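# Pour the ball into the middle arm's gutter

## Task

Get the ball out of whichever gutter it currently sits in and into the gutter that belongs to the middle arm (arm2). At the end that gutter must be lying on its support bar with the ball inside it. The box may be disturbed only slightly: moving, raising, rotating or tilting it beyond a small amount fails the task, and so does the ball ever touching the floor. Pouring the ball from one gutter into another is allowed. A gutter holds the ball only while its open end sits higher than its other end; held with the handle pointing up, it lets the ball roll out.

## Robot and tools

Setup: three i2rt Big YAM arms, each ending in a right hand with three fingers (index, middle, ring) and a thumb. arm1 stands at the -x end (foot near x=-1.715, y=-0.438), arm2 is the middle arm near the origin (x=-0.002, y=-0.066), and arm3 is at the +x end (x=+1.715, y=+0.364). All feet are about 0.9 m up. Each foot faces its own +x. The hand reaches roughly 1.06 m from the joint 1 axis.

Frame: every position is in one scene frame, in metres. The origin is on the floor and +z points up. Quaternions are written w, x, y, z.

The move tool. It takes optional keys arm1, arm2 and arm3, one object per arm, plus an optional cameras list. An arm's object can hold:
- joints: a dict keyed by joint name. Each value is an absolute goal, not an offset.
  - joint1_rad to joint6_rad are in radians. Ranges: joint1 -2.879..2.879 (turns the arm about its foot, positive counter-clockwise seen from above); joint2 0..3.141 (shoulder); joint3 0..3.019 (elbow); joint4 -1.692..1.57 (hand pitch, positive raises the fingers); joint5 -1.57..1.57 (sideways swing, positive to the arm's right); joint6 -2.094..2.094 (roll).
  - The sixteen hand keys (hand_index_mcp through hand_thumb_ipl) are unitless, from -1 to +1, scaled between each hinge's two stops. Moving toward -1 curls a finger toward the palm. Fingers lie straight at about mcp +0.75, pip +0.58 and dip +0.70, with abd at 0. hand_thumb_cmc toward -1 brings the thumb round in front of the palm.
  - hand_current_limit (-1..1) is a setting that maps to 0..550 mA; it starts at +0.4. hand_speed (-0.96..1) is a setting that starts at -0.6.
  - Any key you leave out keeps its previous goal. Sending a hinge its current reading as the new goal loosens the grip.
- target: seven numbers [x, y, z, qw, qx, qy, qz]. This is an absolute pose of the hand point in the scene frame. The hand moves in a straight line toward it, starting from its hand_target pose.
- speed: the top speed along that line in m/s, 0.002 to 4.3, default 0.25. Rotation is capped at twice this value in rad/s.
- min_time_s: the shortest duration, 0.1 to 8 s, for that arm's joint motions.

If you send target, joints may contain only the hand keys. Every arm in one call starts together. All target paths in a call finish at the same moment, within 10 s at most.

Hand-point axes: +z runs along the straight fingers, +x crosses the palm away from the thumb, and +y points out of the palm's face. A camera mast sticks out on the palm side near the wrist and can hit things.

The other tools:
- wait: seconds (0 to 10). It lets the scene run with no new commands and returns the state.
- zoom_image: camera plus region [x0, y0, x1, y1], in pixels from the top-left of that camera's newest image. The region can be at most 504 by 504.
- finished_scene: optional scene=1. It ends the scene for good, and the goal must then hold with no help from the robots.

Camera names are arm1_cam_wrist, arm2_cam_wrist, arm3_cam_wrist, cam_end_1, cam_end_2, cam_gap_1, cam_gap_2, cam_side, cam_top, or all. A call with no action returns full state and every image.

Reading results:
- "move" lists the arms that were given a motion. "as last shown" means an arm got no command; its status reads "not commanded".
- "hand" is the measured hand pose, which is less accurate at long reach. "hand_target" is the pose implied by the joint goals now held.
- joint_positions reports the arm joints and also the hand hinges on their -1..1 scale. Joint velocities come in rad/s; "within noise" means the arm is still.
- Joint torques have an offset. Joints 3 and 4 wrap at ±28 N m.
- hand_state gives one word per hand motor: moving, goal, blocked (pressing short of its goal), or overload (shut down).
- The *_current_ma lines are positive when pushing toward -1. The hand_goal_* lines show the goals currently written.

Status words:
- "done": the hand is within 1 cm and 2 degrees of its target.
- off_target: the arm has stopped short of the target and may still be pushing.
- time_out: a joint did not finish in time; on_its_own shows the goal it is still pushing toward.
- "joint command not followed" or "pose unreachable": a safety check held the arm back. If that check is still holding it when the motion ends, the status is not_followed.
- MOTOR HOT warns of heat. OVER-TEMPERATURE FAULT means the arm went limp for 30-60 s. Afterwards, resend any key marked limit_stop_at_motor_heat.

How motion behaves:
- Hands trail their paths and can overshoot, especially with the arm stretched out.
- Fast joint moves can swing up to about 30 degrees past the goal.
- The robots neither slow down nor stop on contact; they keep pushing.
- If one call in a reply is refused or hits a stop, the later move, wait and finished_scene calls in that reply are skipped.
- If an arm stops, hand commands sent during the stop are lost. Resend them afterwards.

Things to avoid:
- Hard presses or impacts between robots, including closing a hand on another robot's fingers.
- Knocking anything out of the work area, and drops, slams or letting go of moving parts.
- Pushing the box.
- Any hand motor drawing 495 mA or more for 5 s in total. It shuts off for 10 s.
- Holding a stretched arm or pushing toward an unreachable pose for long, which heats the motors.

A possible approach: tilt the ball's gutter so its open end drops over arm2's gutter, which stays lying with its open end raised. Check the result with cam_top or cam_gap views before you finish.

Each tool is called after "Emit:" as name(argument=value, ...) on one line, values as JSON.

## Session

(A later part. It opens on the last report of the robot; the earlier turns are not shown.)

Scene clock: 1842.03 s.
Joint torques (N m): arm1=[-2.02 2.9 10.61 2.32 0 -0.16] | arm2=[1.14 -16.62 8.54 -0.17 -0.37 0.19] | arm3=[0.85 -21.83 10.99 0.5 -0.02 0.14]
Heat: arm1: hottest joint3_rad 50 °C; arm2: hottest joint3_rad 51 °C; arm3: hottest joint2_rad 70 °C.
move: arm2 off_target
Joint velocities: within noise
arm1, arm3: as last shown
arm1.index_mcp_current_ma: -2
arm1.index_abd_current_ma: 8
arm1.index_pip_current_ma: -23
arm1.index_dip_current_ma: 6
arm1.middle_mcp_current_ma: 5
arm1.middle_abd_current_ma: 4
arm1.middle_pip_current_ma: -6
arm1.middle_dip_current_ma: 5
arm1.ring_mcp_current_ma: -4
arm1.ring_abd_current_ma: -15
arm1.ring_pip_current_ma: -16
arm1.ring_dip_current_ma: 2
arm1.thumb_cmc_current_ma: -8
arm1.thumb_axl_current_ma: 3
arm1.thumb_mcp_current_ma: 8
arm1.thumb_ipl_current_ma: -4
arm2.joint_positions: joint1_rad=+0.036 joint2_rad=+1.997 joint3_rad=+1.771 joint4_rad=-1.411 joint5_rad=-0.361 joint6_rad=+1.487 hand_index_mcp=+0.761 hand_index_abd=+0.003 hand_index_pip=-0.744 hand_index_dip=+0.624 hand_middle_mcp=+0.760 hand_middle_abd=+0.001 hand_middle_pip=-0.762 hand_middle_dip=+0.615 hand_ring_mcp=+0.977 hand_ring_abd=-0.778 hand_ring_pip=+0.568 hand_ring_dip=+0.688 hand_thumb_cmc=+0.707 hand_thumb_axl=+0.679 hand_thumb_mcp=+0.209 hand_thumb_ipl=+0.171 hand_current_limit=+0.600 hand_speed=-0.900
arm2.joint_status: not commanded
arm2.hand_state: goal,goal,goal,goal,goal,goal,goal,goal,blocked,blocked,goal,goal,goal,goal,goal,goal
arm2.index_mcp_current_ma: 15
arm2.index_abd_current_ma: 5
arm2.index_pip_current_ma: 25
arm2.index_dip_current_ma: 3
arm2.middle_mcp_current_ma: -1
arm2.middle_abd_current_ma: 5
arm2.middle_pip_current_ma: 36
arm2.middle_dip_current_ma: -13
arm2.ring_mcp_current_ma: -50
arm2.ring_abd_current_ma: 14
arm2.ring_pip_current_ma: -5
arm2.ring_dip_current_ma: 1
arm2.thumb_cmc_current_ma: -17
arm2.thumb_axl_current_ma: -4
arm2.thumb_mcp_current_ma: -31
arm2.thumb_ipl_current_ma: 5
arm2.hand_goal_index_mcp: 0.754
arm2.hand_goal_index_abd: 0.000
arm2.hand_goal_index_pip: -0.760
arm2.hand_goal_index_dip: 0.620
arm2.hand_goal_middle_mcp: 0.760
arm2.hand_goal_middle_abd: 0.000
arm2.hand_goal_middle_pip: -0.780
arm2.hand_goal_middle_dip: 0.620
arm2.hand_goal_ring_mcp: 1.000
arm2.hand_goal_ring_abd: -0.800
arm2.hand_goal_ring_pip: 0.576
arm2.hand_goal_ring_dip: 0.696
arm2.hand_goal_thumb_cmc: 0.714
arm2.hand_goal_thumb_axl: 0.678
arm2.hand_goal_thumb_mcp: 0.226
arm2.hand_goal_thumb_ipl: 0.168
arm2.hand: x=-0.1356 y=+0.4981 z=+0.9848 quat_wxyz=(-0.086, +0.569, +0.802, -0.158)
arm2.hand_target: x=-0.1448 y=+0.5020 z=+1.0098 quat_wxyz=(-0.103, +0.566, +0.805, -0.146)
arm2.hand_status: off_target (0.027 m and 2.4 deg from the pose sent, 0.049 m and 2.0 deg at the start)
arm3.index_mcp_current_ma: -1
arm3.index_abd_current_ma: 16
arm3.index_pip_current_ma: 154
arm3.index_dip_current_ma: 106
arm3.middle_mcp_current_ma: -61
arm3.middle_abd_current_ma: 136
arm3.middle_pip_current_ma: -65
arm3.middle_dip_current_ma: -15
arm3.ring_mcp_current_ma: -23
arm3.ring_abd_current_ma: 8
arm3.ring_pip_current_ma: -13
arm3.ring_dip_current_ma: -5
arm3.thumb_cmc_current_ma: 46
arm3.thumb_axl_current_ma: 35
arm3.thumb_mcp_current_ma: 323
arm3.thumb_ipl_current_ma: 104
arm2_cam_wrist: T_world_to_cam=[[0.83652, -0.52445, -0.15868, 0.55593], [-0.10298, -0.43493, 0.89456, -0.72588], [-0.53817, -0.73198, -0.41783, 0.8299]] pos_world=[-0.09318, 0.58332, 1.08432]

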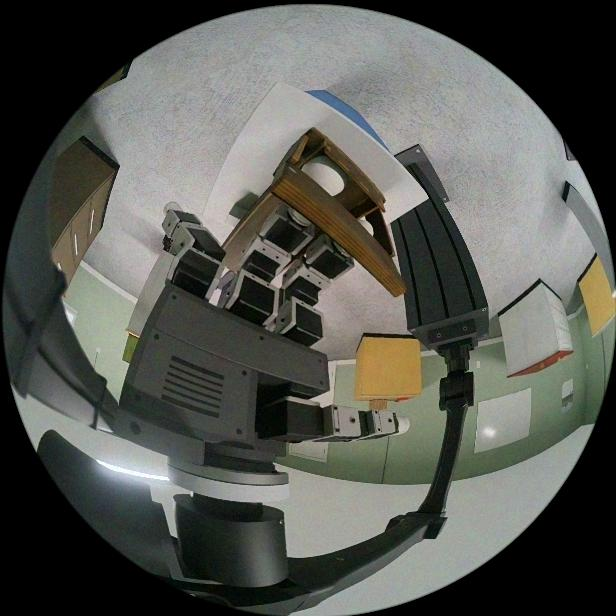

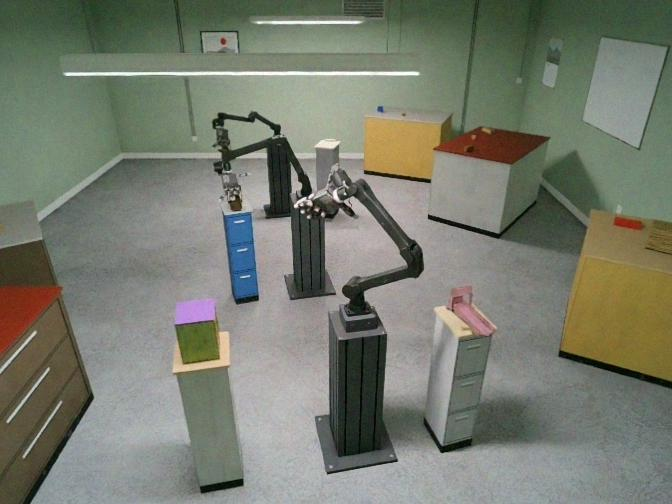

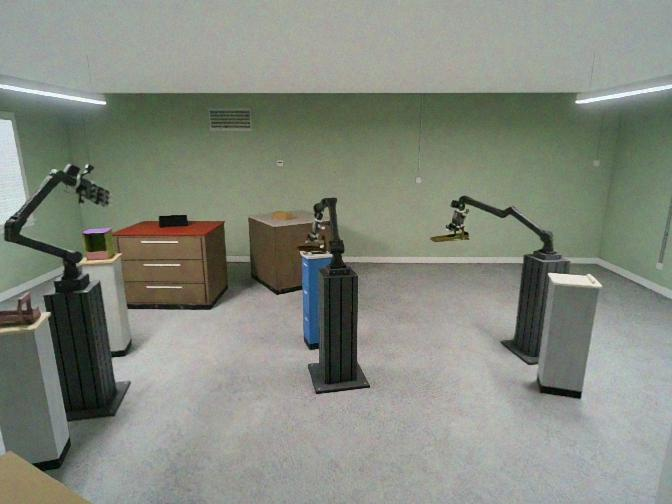

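Emit:
move(arm2={"target": [-0.170, 0.494, 1.020, -0.1023, 0.5658, 0.8049, -0.1456], "speed": 0.02}, cameras=["arm2_cam_wrist", "cam_end_1", "cam_side"])

Emit:
zoom_image(camera="cam_end_1", region=[210, 160, 270, 220])

Emit:
zoom_image(camera="arm2_cam_wrist", region=[230, 100, 430, 300])

Scene clock: 1848.53 s.
Joint torques (N m): arm1=[-1.9 2.73 10.73 2.36 -0.04 -0.16] | arm2=[1.03 -16.09 9.22 -0.09 -0.38 0.18] | arm3=[0.5 -22.12 10.99 0.29 -0.06 0.08]
Heat: arm1: hottest joint3_rad 50 °C; arm2: hottest joint3_rad 52 °C; arm3: hottest joint2_rad 70 °C.
move: arm2 off_target
Joint velocities: within noise
arm1, arm3: as last shown
arm1.index_mcp_current_ma: -11
arm1.index_abd_current_ma: -8
arm1.index_pip_current_ma: -18
arm1.index_dip_current_ma: 21
arm1.middle_mcp_current_ma: -11
arm1.middle_abd_current_ma: 0
arm1.middle_pip_current_ma: 16
arm1.ring_mcp_current_ma: -12
arm1.ring_abd_current_ma: 8
arm1.ring_pip_current_ma: -11
arm1.ring_dip_current_ma: 12
arm1.thumb_cmc_current_ma: 4
arm1.thumb_axl_current_ma: 8
arm1.thumb_mcp_current_ma: 18
arm1.thumb_ipl_current_ma: 4
arm2.joint_positions: joint1_rad=+0.081 joint2_rad=+1.982 joint3_rad=+1.771 joint4_rad=-1.417 joint5_rad=-0.363 joint6_rad=+1.537 hand_index_mcp=+0.754 hand_index_abd=+0.003 hand_index_pip=-0.743 hand_index_dip=+0.626 hand_middle_mcp=+0.760 hand_middle_abd=+0.001 hand_middle_pip=-0.762 hand_middle_dip=+0.616 hand_ring_mcp=+0.977 hand_ring_abd=-0.778 hand_ring_pip=+0.568 hand_ring_dip=+0.688 hand_thumb_cmc=+0.707 hand_thumb_axl=+0.679 hand_thumb_mcp=+0.209 hand_thumb_ipl=+0.171 hand_current_limit=+0.600 hand_speed=-0.900
arm2.joint_status: not commanded
arm2.hand_state: goal,goal,goal,goal,goal,goal,goal,goal,blocked,blocked,goal,goal,goal,goal,goal,goal
arm2.index_mcp_current_ma: 11
arm2.index_abd_current_ma: 8
arm2.index_pip_current_ma: 34
arm2.index_dip_current_ma: 10
arm2.middle_mcp_current_ma: 0
arm2.middle_abd_current_ma: -7
arm2.middle_pip_current_ma: 35
arm2.middle_dip_current_ma: -8
arm2.ring_mcp_current_ma: -66
arm2.ring_abd_current_ma: 12
arm2.ring_pip_current_ma: -5
arm2.ring_dip_current_ma: -12
arm2.thumb_cmc_current_ma: -27
arm2.thumb_axl_current_ma: -3
arm2.thumb_mcp_current_ma: -45
arm2.thumb_ipl_current_ma: 6
arm2.hand_goal_index_mcp: 0.754
arm2.hand_goal_index_abd: 0.000
arm2.hand_goal_index_pip: -0.760
arm2.hand_goal_index_dip: 0.620
arm2.hand_goal_middle_mcp: 0.760
arm2.hand_goal_middle_abd: 0.000
arm2.hand_goal_middle_pip: -0.780
arm2.hand_goal_middle_dip: 0.620
arm2.hand_goal_ring_mcp: 1.000
arm2.hand_goal_ring_abd: -0.800
arm2.hand_goal_ring_pip: 0.576
arm2.hand_goal_ring_dip: 0.696
arm2.hand_goal_thumb_cmc: 0.714
arm2.hand_goal_thumb_axl: 0.678
arm2.hand_goal_thumb_mcp: 0.226
arm2.hand_goal_thumb_ipl: 0.168
arm2.hand: x=-0.1602 y=+0.4862 z=+0.9936 quat_wxyz=(-0.082, +0.570, +0.802, -0.159)
arm2.hand_target: x=-0.1698 y=+0.4932 z=+1.0198 quat_wxyz=(-0.103, +0.566, +0.805, -0.146)
arm2.hand_status: off_target (0.029 m and 2.8 deg from the pose sent, 0.049 m and 2.4 deg at the start)
arm3.index_mcp_current_ma: 0
arm3.index_abd_current_ma: 9
arm3.index_dip_current_ma: 104
arm3.middle_mcp_current_ma: -62
arm3.middle_abd_current_ma: 140
arm3.middle_dip_current_ma: -7
arm3.ring_mcp_current_ma: -17
arm3.ring_abd_current_ma: 14
arm3.ring_pip_current_ma: -9
arm3.thumb_cmc_current_ma: 40
arm3.thumb_axl_current_ma: 31
arm3.thumb_mcp_current_ma: 325
arm3.thumb_ipl_current_ma: 97
arm2_cam_wrist: T_world_to_cam=[[0.83645, -0.52674, -0.15127, 0.56551], [-0.10722, -0.42799, 0.8974, -0.74842], [-0.53744, -0.73442, -0.41447, 0.80956]] pos_world=[-0.11817, 0.57212, 1.09272]

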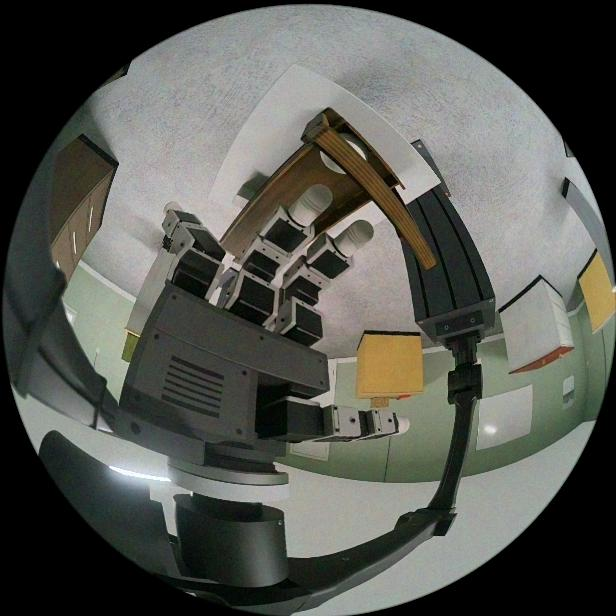

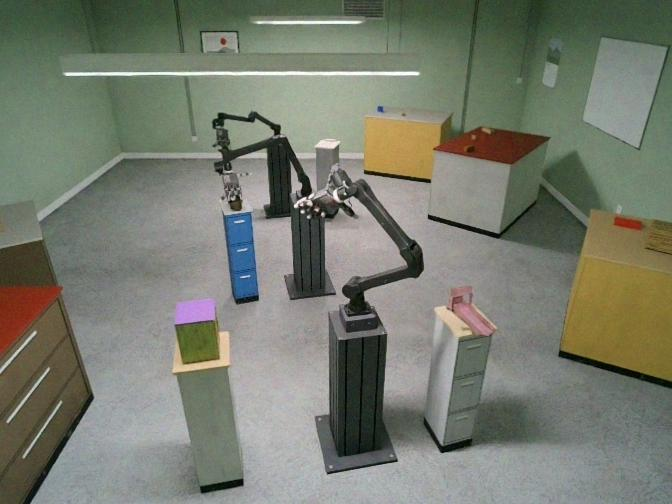

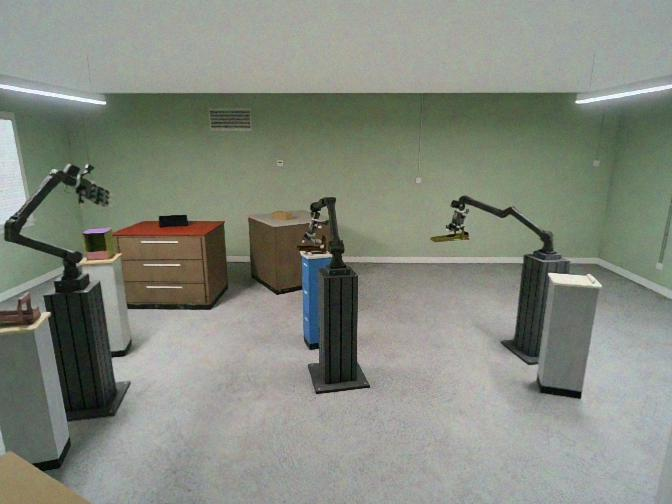

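Scaled by 8.400 from the camera's image (finer frame: 960x720).

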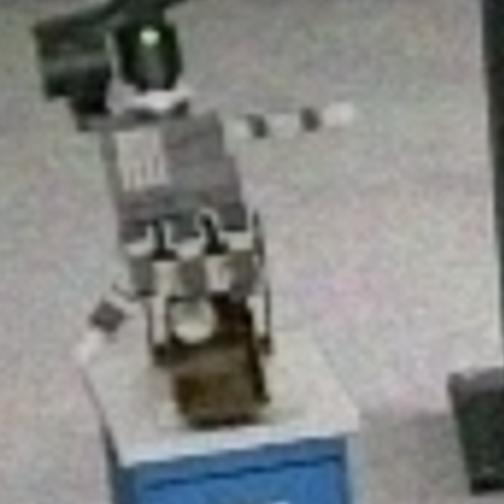

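Scaled by 2.520 from the camera's image (finer frame: 880x880).

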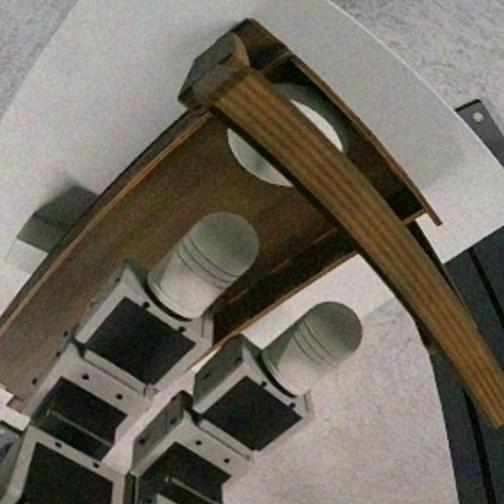

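Emit:
move(arm2={"target": [-0.188, 0.488, 1.10, -0.1023, 0.5658, 0.8049, -0.1456], "speed": 0.06}, cameras=["arm2_cam_wrist", "cam_end_1", "cam_side", "cam_top"])

Emit:
zoom_image(camera="cam_end_1", region=[210, 160, 270, 220])

Emit:
zoom_image(camera="cam_side", region=[290, 215, 350, 275])

Emit:
zoom_image(camera="arm2_cam_wrist", region=[230, 80, 450, 300])

Scene clock: 1854.83 s.
Joint torques (N m): arm1=[-2.43 2.37 10.66 2.39 -0.02 -0.19] | arm2=[1.14 -15.38 10.55 -0.08 -0.36 0.15] | arm3=[0.97 -22.71 10.96 0.2 -0.05 0.13]
Heat: arm1: hottest joint3_rad 50 °C; arm2: hottest joint3_rad 52 °C; arm3: hottest joint2_rad 70 °C.
move: arm2 off_target
Joint velocities: within noise
arm1, arm3: as last shown
arm1.index_mcp_current_ma: -8
arm1.index_abd_current_ma: 8
arm1.index_pip_current_ma: 3
arm1.index_dip_current_ma: 10
arm1.middle_mcp_current_ma: 12
arm1.middle_abd_current_ma: -1
arm1.middle_pip_current_ma: 1
arm1.middle_dip_current_ma: 17
arm1.ring_mcp_current_ma: 8
arm1.ring_abd_current_ma: -7
arm1.ring_pip_current_ma: -8
arm1.ring_dip_current_ma: -8
arm1.thumb_cmc_current_ma: 3
arm1.thumb_axl_current_ma: 15
arm1.thumb_mcp_current_ma: 6
arm1.thumb_ipl_current_ma: -1
arm2.joint_positions: joint1_rad=+0.112 joint2_rad=+1.960 joint3_rad=+1.940 joint4_rad=-1.606 joint5_rad=-0.363 joint6_rad=+1.570 hand_index_mcp=+0.754 hand_index_abd=+0.003 hand_index_pip=-0.743 hand_index_dip=+0.626 hand_middle_mcp=+0.760 hand_middle_abd=+0.001 hand_middle_pip=-0.762 hand_middle_dip=+0.616 hand_ring_mcp=+0.977 hand_ring_abd=-0.778 hand_ring_pip=+0.568 hand_ring_dip=+0.688 hand_thumb_cmc=+0.707 hand_thumb_axl=+0.679 hand_thumb_mcp=+0.209 hand_thumb_ipl=+0.171 hand_current_limit=+0.600 hand_speed=-0.900
arm2.joint_status: not commanded
arm2.hand_state: goal,goal,goal,goal,goal,goal,goal,goal,blocked,blocked,goal,goal,goal,goal,goal,goal
arm2.index_mcp_current_ma: 6
arm2.index_abd_current_ma: 11
arm2.index_pip_current_ma: 42
arm2.index_dip_current_ma: 3
arm2.middle_mcp_current_ma: 2
arm2.middle_abd_current_ma: 3
arm2.middle_pip_current_ma: 32
arm2.middle_dip_current_ma: -16
arm2.ring_mcp_current_ma: -37
arm2.ring_abd_current_ma: 12
arm2.ring_pip_current_ma: -8
arm2.ring_dip_current_ma: -7
arm2.thumb_cmc_current_ma: -18
arm2.thumb_axl_current_ma: 0
arm2.thumb_mcp_current_ma: -37
arm2.thumb_ipl_current_ma: -1
arm2.hand_goal_index_mcp: 0.754
arm2.hand_goal_index_abd: 0.000
arm2.hand_goal_index_pip: -0.760
arm2.hand_goal_index_dip: 0.620
arm2.hand_goal_middle_mcp: 0.760
arm2.hand_goal_middle_abd: 0.000
arm2.hand_goal_middle_pip: -0.780
arm2.hand_goal_middle_dip: 0.620
arm2.hand_goal_ring_mcp: 1.000
arm2.hand_goal_ring_abd: -0.800
arm2.hand_goal_ring_pip: 0.576
arm2.hand_goal_ring_dip: 0.696
arm2.hand_goal_thumb_cmc: 0.714
arm2.hand_goal_thumb_axl: 0.678
arm2.hand_goal_thumb_mcp: 0.226
arm2.hand_goal_thumb_ipl: 0.168
arm2.hand: x=-0.1776 y=+0.4800 z=+1.0710 quat_wxyz=(-0.078, +0.571, +0.801, -0.162)
arm2.hand_target: x=-0.1874 y=+0.4867 z=+1.0998 quat_wxyz=(-0.103, +0.566, +0.805, -0.146)
arm2.hand_status: off_target (0.032 m and 3.4 deg from the pose sent, 0.110 m and 2.8 deg at the start)
arm3.index_abd_current_ma: 17
arm3.index_pip_current_ma: 150
arm3.index_dip_current_ma: 96
arm3.middle_abd_current_ma: 132
arm3.middle_pip_current_ma: -63
arm3.middle_dip_current_ma: -3
arm3.ring_mcp_current_ma: -11
arm3.ring_abd_current_ma: 7
arm3.ring_pip_current_ma: -15
arm3.ring_dip_current_ma: 0
arm3.thumb_cmc_current_ma: 48
arm3.thumb_axl_current_ma: 27
arm3.thumb_ipl_current_ma: 92
arm2_cam_wrist: T_world_to_cam=[[0.83686, -0.52855, -0.14248, 0.58001], [-0.11184, -0.41986, 0.90067, -0.83058], [-0.53588, -0.7378, -0.41047, 0.82539]] pos_world=[-0.13597, 0.56681, 1.16952]

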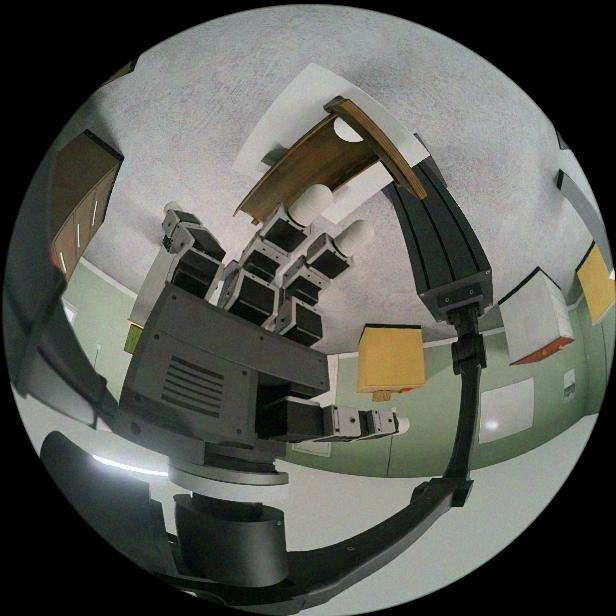

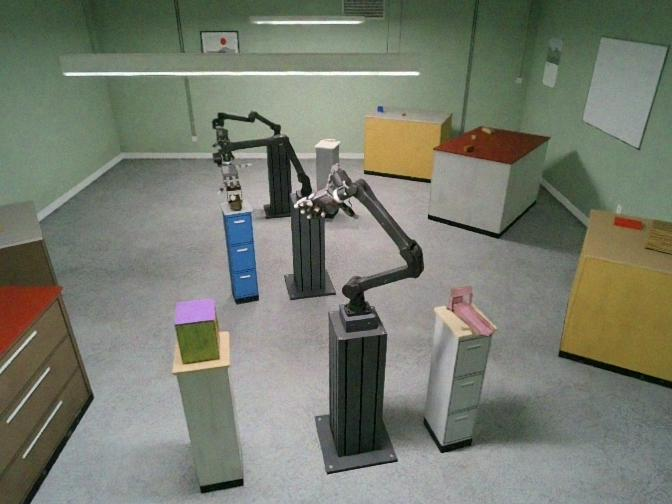

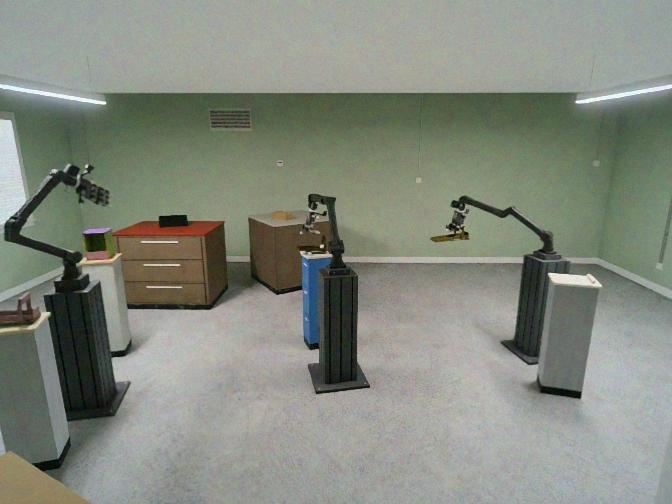

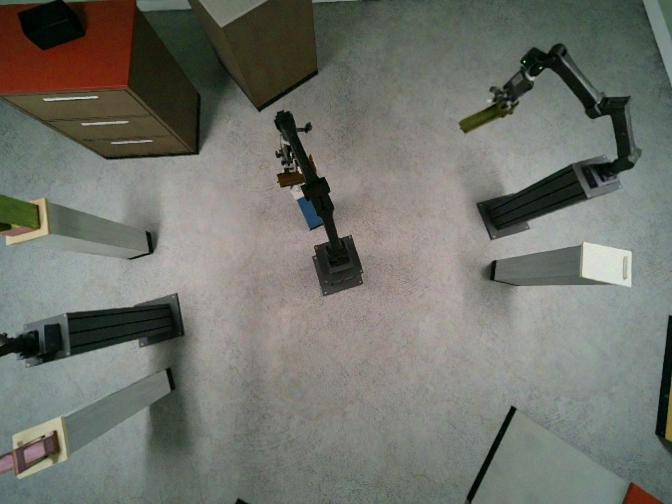

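Scaled by 8.400 from the camera's image (finer frame: 960x720).

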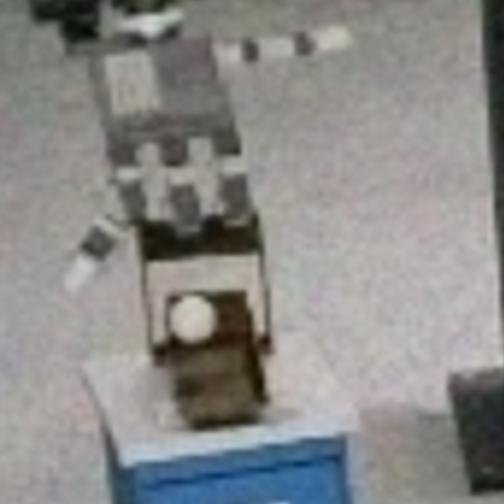

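Scaled by 8.400 from the camera's image (finer frame: 960x720).

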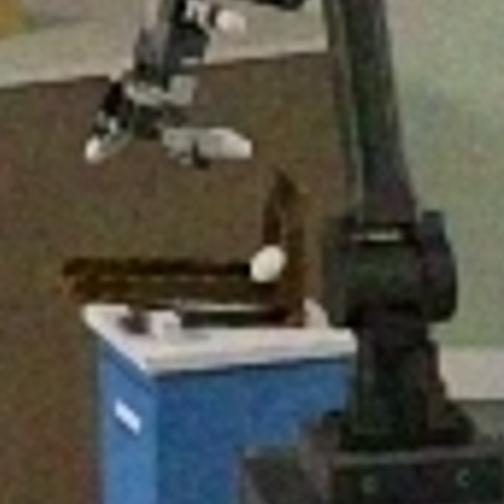

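Scaled by 2.291 from the camera's image (finer frame: 880x880).

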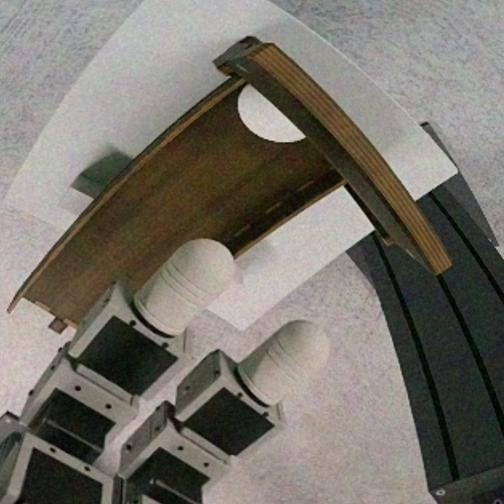

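Emit:
move(arm2={"target": [-0.24, 0.47, 1.22, -0.1023, 0.5658, 0.8049, -0.1456], "speed": 0.12}, cameras=["cam_end_1", "cam_side"])

Emit:
zoom_image(camera="cam_side", region=[290, 205, 350, 265])

Emit:
zoom_image(camera="cam_end_1", region=[210, 160, 270, 220])

Scene clock: 1861.97 s.
Joint torques (N m): arm1=[-1.96 2.26 10.55 2.3 -0.02 -0.16] | arm2=[0.91 -14.56 10.39 0.24 -0.17 0.14] | arm3=[0.85 -21.95 10.84 0.23 -0.03 0.14]
Heat: arm1: hottest joint3_rad 50 °C; arm2: hottest joint3_rad 53 °C; arm3: hottest joint2_rad 71 °C.
move: arm2 off_target
Joint velocities: within noise
arm1.joint_positions: joint1_rad=+0.864 joint2_rad=+0.529 joint3_rad=+1.326 joint4_rad=-1.322 joint5_rad=+0.060 joint6_rad=+1.059 hand_index_mcp=+0.755 hand_index_abd=+0.000 hand_index_pip=+0.577 hand_index_dip=+0.696 hand_middle_mcp=+0.756 hand_middle_abd=+0.000 hand_middle_pip=+0.577 hand_middle_dip=+0.696 hand_ring_mcp=+0.756 hand_ring_abd=+0.000 hand_ring_pip=+0.577 hand_ring_dip=+0.696 hand_thumb_cmc=+0.716 hand_thumb_axl=+0.677 hand_thumb_mcp=+0.226 hand_thumb_ipl=+0.168 hand_current_limit=+0.400 hand_speed=-0.600
arm1.joint_status: not commanded
arm1.hand_state: goal,goal,goal,goal,goal,goal,goal,goal,goal,goal,goal,goal,goal,goal,goal,goal
arm1.index_mcp_current_ma: 1
arm1.index_abd_current_ma: -10
arm1.index_pip_current_ma: -11
arm1.index_dip_current_ma: 8
arm1.middle_mcp_current_ma: -3
arm1.middle_abd_current_ma: 13
arm1.middle_pip_current_ma: 8
arm1.middle_dip_current_ma: 10
arm1.ring_mcp_current_ma: -13
arm1.ring_abd_current_ma: -18
arm1.ring_pip_current_ma: 2
arm1.ring_dip_current_ma: 17
arm1.thumb_cmc_current_ma: -12
arm1.thumb_axl_current_ma: -11
arm1.thumb_mcp_current_ma: 7
arm1.thumb_ipl_current_ma: 10
arm1.hand_goal_index_mcp: 0.754
arm1.hand_goal_index_abd: 0.000
arm1.hand_goal_index_pip: 0.576
arm1.hand_goal_index_dip: 0.696
arm1.hand_goal_middle_mcp: 0.754
arm1.hand_goal_middle_abd: 0.000
arm1.hand_goal_middle_pip: 0.576
arm1.hand_goal_middle_dip: 0.696
arm1.hand_goal_ring_mcp: 0.754
arm1.hand_goal_ring_abd: 0.000
arm1.hand_goal_ring_pip: 0.576
arm1.hand_goal_ring_dip: 0.696
arm1.hand_goal_thumb_cmc: 0.714
arm1.hand_goal_thumb_axl: 0.678
arm1.hand_goal_thumb_mcp: 0.226
arm1.hand_goal_thumb_ipl: 0.168
arm1.hand: x=-1.5225 y=-0.2909 z=+1.4702 quat_wxyz=(-0.116, +0.620, +0.608, +0.482)
arm1.hand_target: x=-1.5239 y=-0.2937 z=+1.4811 quat_wxyz=(-0.119, +0.616, +0.603, +0.493)
arm1.hand_status: not commanded
arm2.joint_positions: joint1_rad=+0.208 joint2_rad=+1.899 joint3_rad=+2.181 joint4_rad=-1.703 joint5_rad=-0.347 joint6_rad=+1.706 hand_index_mcp=+0.754 hand_index_abd=+0.003 hand_index_pip=-0.743 hand_index_dip=+0.626 hand_middle_mcp=+0.760 hand_middle_abd=+0.001 hand_middle_pip=-0.762 hand_middle_dip=+0.616 hand_ring_mcp=+0.977 hand_ring_abd=-0.778 hand_ring_pip=+0.568 hand_ring_dip=+0.688 hand_thumb_cmc=+0.707 hand_thumb_axl=+0.679 hand_thumb_mcp=+0.209 hand_thumb_ipl=+0.171 hand_current_limit=+0.600 hand_speed=-0.900
arm2.joint_status: not commanded
arm2.hand_state: goal,goal,goal,goal,goal,goal,goal,goal,blocked,blocked,goal,goal,goal,goal,goal,goal
arm2.index_mcp_current_ma: 9
arm2.index_abd_current_ma: 12
arm2.index_pip_current_ma: 28
arm2.index_dip_current_ma: 1
arm2.middle_mcp_current_ma: -8
arm2.middle_abd_current_ma: 0
arm2.middle_pip_current_ma: 32
arm2.middle_dip_current_ma: -21
arm2.ring_mcp_current_ma: -52
arm2.ring_abd_current_ma: 30
arm2.ring_pip_current_ma: -4
arm2.ring_dip_current_ma: -2
arm2.thumb_cmc_current_ma: -23
arm2.thumb_axl_current_ma: -7
arm2.thumb_mcp_current_ma: -35
arm2.thumb_ipl_current_ma: 2
arm2.hand_goal_index_mcp: 0.754
arm2.hand_goal_index_abd: 0.000
arm2.hand_goal_index_pip: -0.760
arm2.hand_goal_index_dip: 0.620
arm2.hand_goal_middle_mcp: 0.760
arm2.hand_goal_middle_abd: 0.000
arm2.hand_goal_middle_pip: -0.780
arm2.hand_goal_middle_dip: 0.620
arm2.hand_goal_ring_mcp: 1.000
arm2.hand_goal_ring_abd: -0.800
arm2.hand_goal_ring_pip: 0.576
arm2.hand_goal_ring_dip: 0.696
arm2.hand_goal_thumb_cmc: 0.714
arm2.hand_goal_thumb_axl: 0.678
arm2.hand_goal_thumb_mcp: 0.226
arm2.hand_goal_thumb_ipl: 0.168
arm2.hand: x=-0.2345 y=+0.4680 z=+1.1943 quat_wxyz=(-0.143, +0.572, +0.799, -0.115)
arm2.hand_target: x=-0.2395 y=+0.4687 z=+1.2192 quat_wxyz=(-0.165, +0.568, +0.800, -0.102)
arm2.hand_status: off_target (0.026 m and 6.0 deg from the pose sent, 0.162 m and 3.4 deg at the start; a joint's target at an end of its range on 42 of 54 steps)
arm3.joint_positions: joint1_rad=-0.904 joint2_rad=+2.557 joint3_rad=+2.859 joint4_rad=-1.681 joint5_rad=-0.183 joint6_rad=+2.068 hand_index_mcp=+0.750 hand_index_abd=+0.010 hand_index_pip=-0.771 hand_index_dip=-0.673 hand_middle_mcp=+0.958 hand_middle_abd=-0.554 hand_middle_pip=+0.954 hand_middle_dip=+0.991 hand_ring_mcp=+0.989 hand_ring_abd=-0.970 hand_ring_pip=+0.569 hand_ring_dip=+0.693 hand_thumb_cmc=-0.771 hand_thumb_axl=+0.607 hand_thumb_mcp=-0.805 hand_thumb_ipl=+0.220 hand_current_limit=+0.650 hand_speed=-0.900
arm3.joint_status: not commanded
arm3.hand_state: goal,goal,blocked,blocked,blocked,blocked,blocked,goal,goal,blocked,goal,goal,blocked,goal,blocked,blocked
arm3.index_mcp_current_ma: -3
arm3.index_abd_current_ma: 18
arm3.index_pip_current_ma: 155
arm3.index_dip_current_ma: 102
arm3.middle_mcp_current_ma: -67
arm3.middle_abd_current_ma: 133
arm3.middle_pip_current_ma: -67
arm3.middle_dip_current_ma: -8
arm3.ring_mcp_current_ma: -19
arm3.ring_abd_current_ma: 9
arm3.ring_pip_current_ma: -9
arm3.ring_dip_current_ma: -3
arm3.thumb_cmc_current_ma: 40
arm3.thumb_axl_current_ma: 29
arm3.thumb_mcp_current_ma: 322
arm3.thumb_ipl_current_ma: 99
arm3.hand_goal_index_mcp: 0.754
arm3.hand_goal_index_abd: 0.000
arm3.hand_goal_index_pip: -0.870
arm3.hand_goal_index_dip: -0.750
arm3.hand_goal_middle_mcp: 1.000
arm3.hand_goal_middle_abd: -0.700
arm3.hand_goal_middle_pip: 1.000
arm3.hand_goal_middle_dip: 1.000
arm3.hand_goal_ring_mcp: 1.000
arm3.hand_goal_ring_abd: -1.000
arm3.hand_goal_ring_pip: 0.576
arm3.hand_goal_ring_dip: 0.696
arm3.hand_goal_thumb_cmc: -0.800
arm3.hand_goal_thumb_axl: 0.590
arm3.hand_goal_thumb_mcp: -0.950
arm3.hand_goal_thumb_ipl: 0.168
arm3.hand: x=+1.1711 y=+0.8497 z=+1.0321 quat_wxyz=(+0.107, -0.546, -0.828, +0.076)
arm3.hand_target: x=+1.1701 y=+0.8458 z=+1.0655 quat_wxyz=(+0.130, -0.545, -0.825, +0.074)
arm3.hand_status: not commanded

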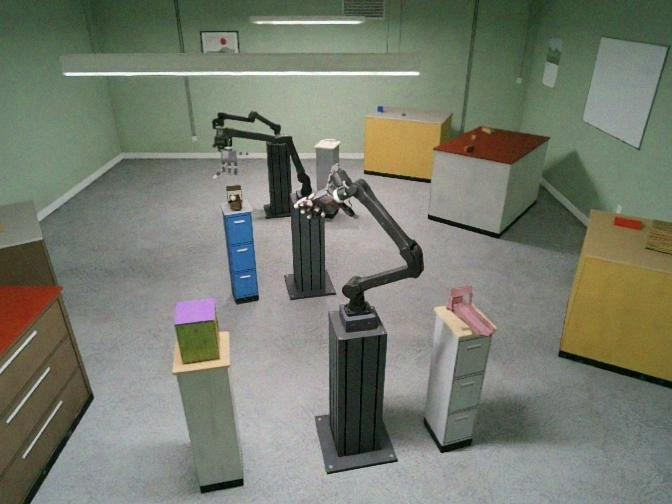

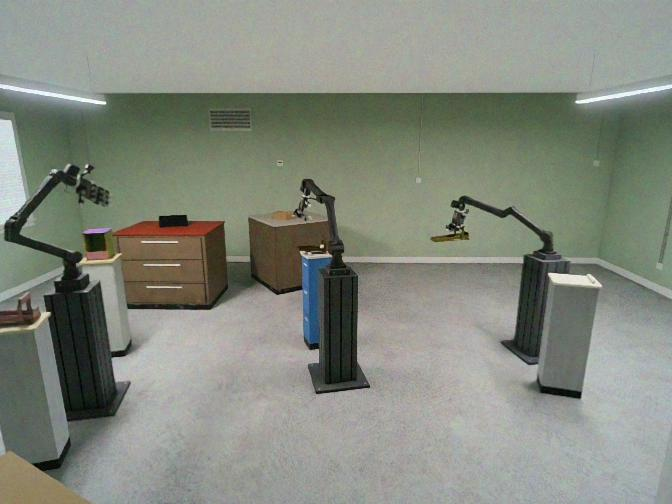

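Scaled by 8.400 from the camera's image (finer frame: 960x720).

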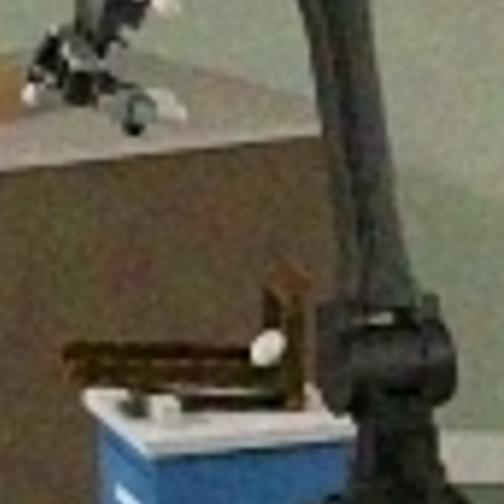

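Scaled by 8.400 from the camera's image (finer frame: 960x720).

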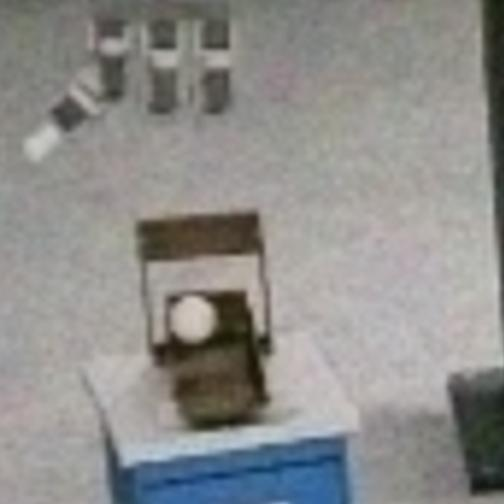

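Emit:
finished_scene()

The scene is finished: the task was done.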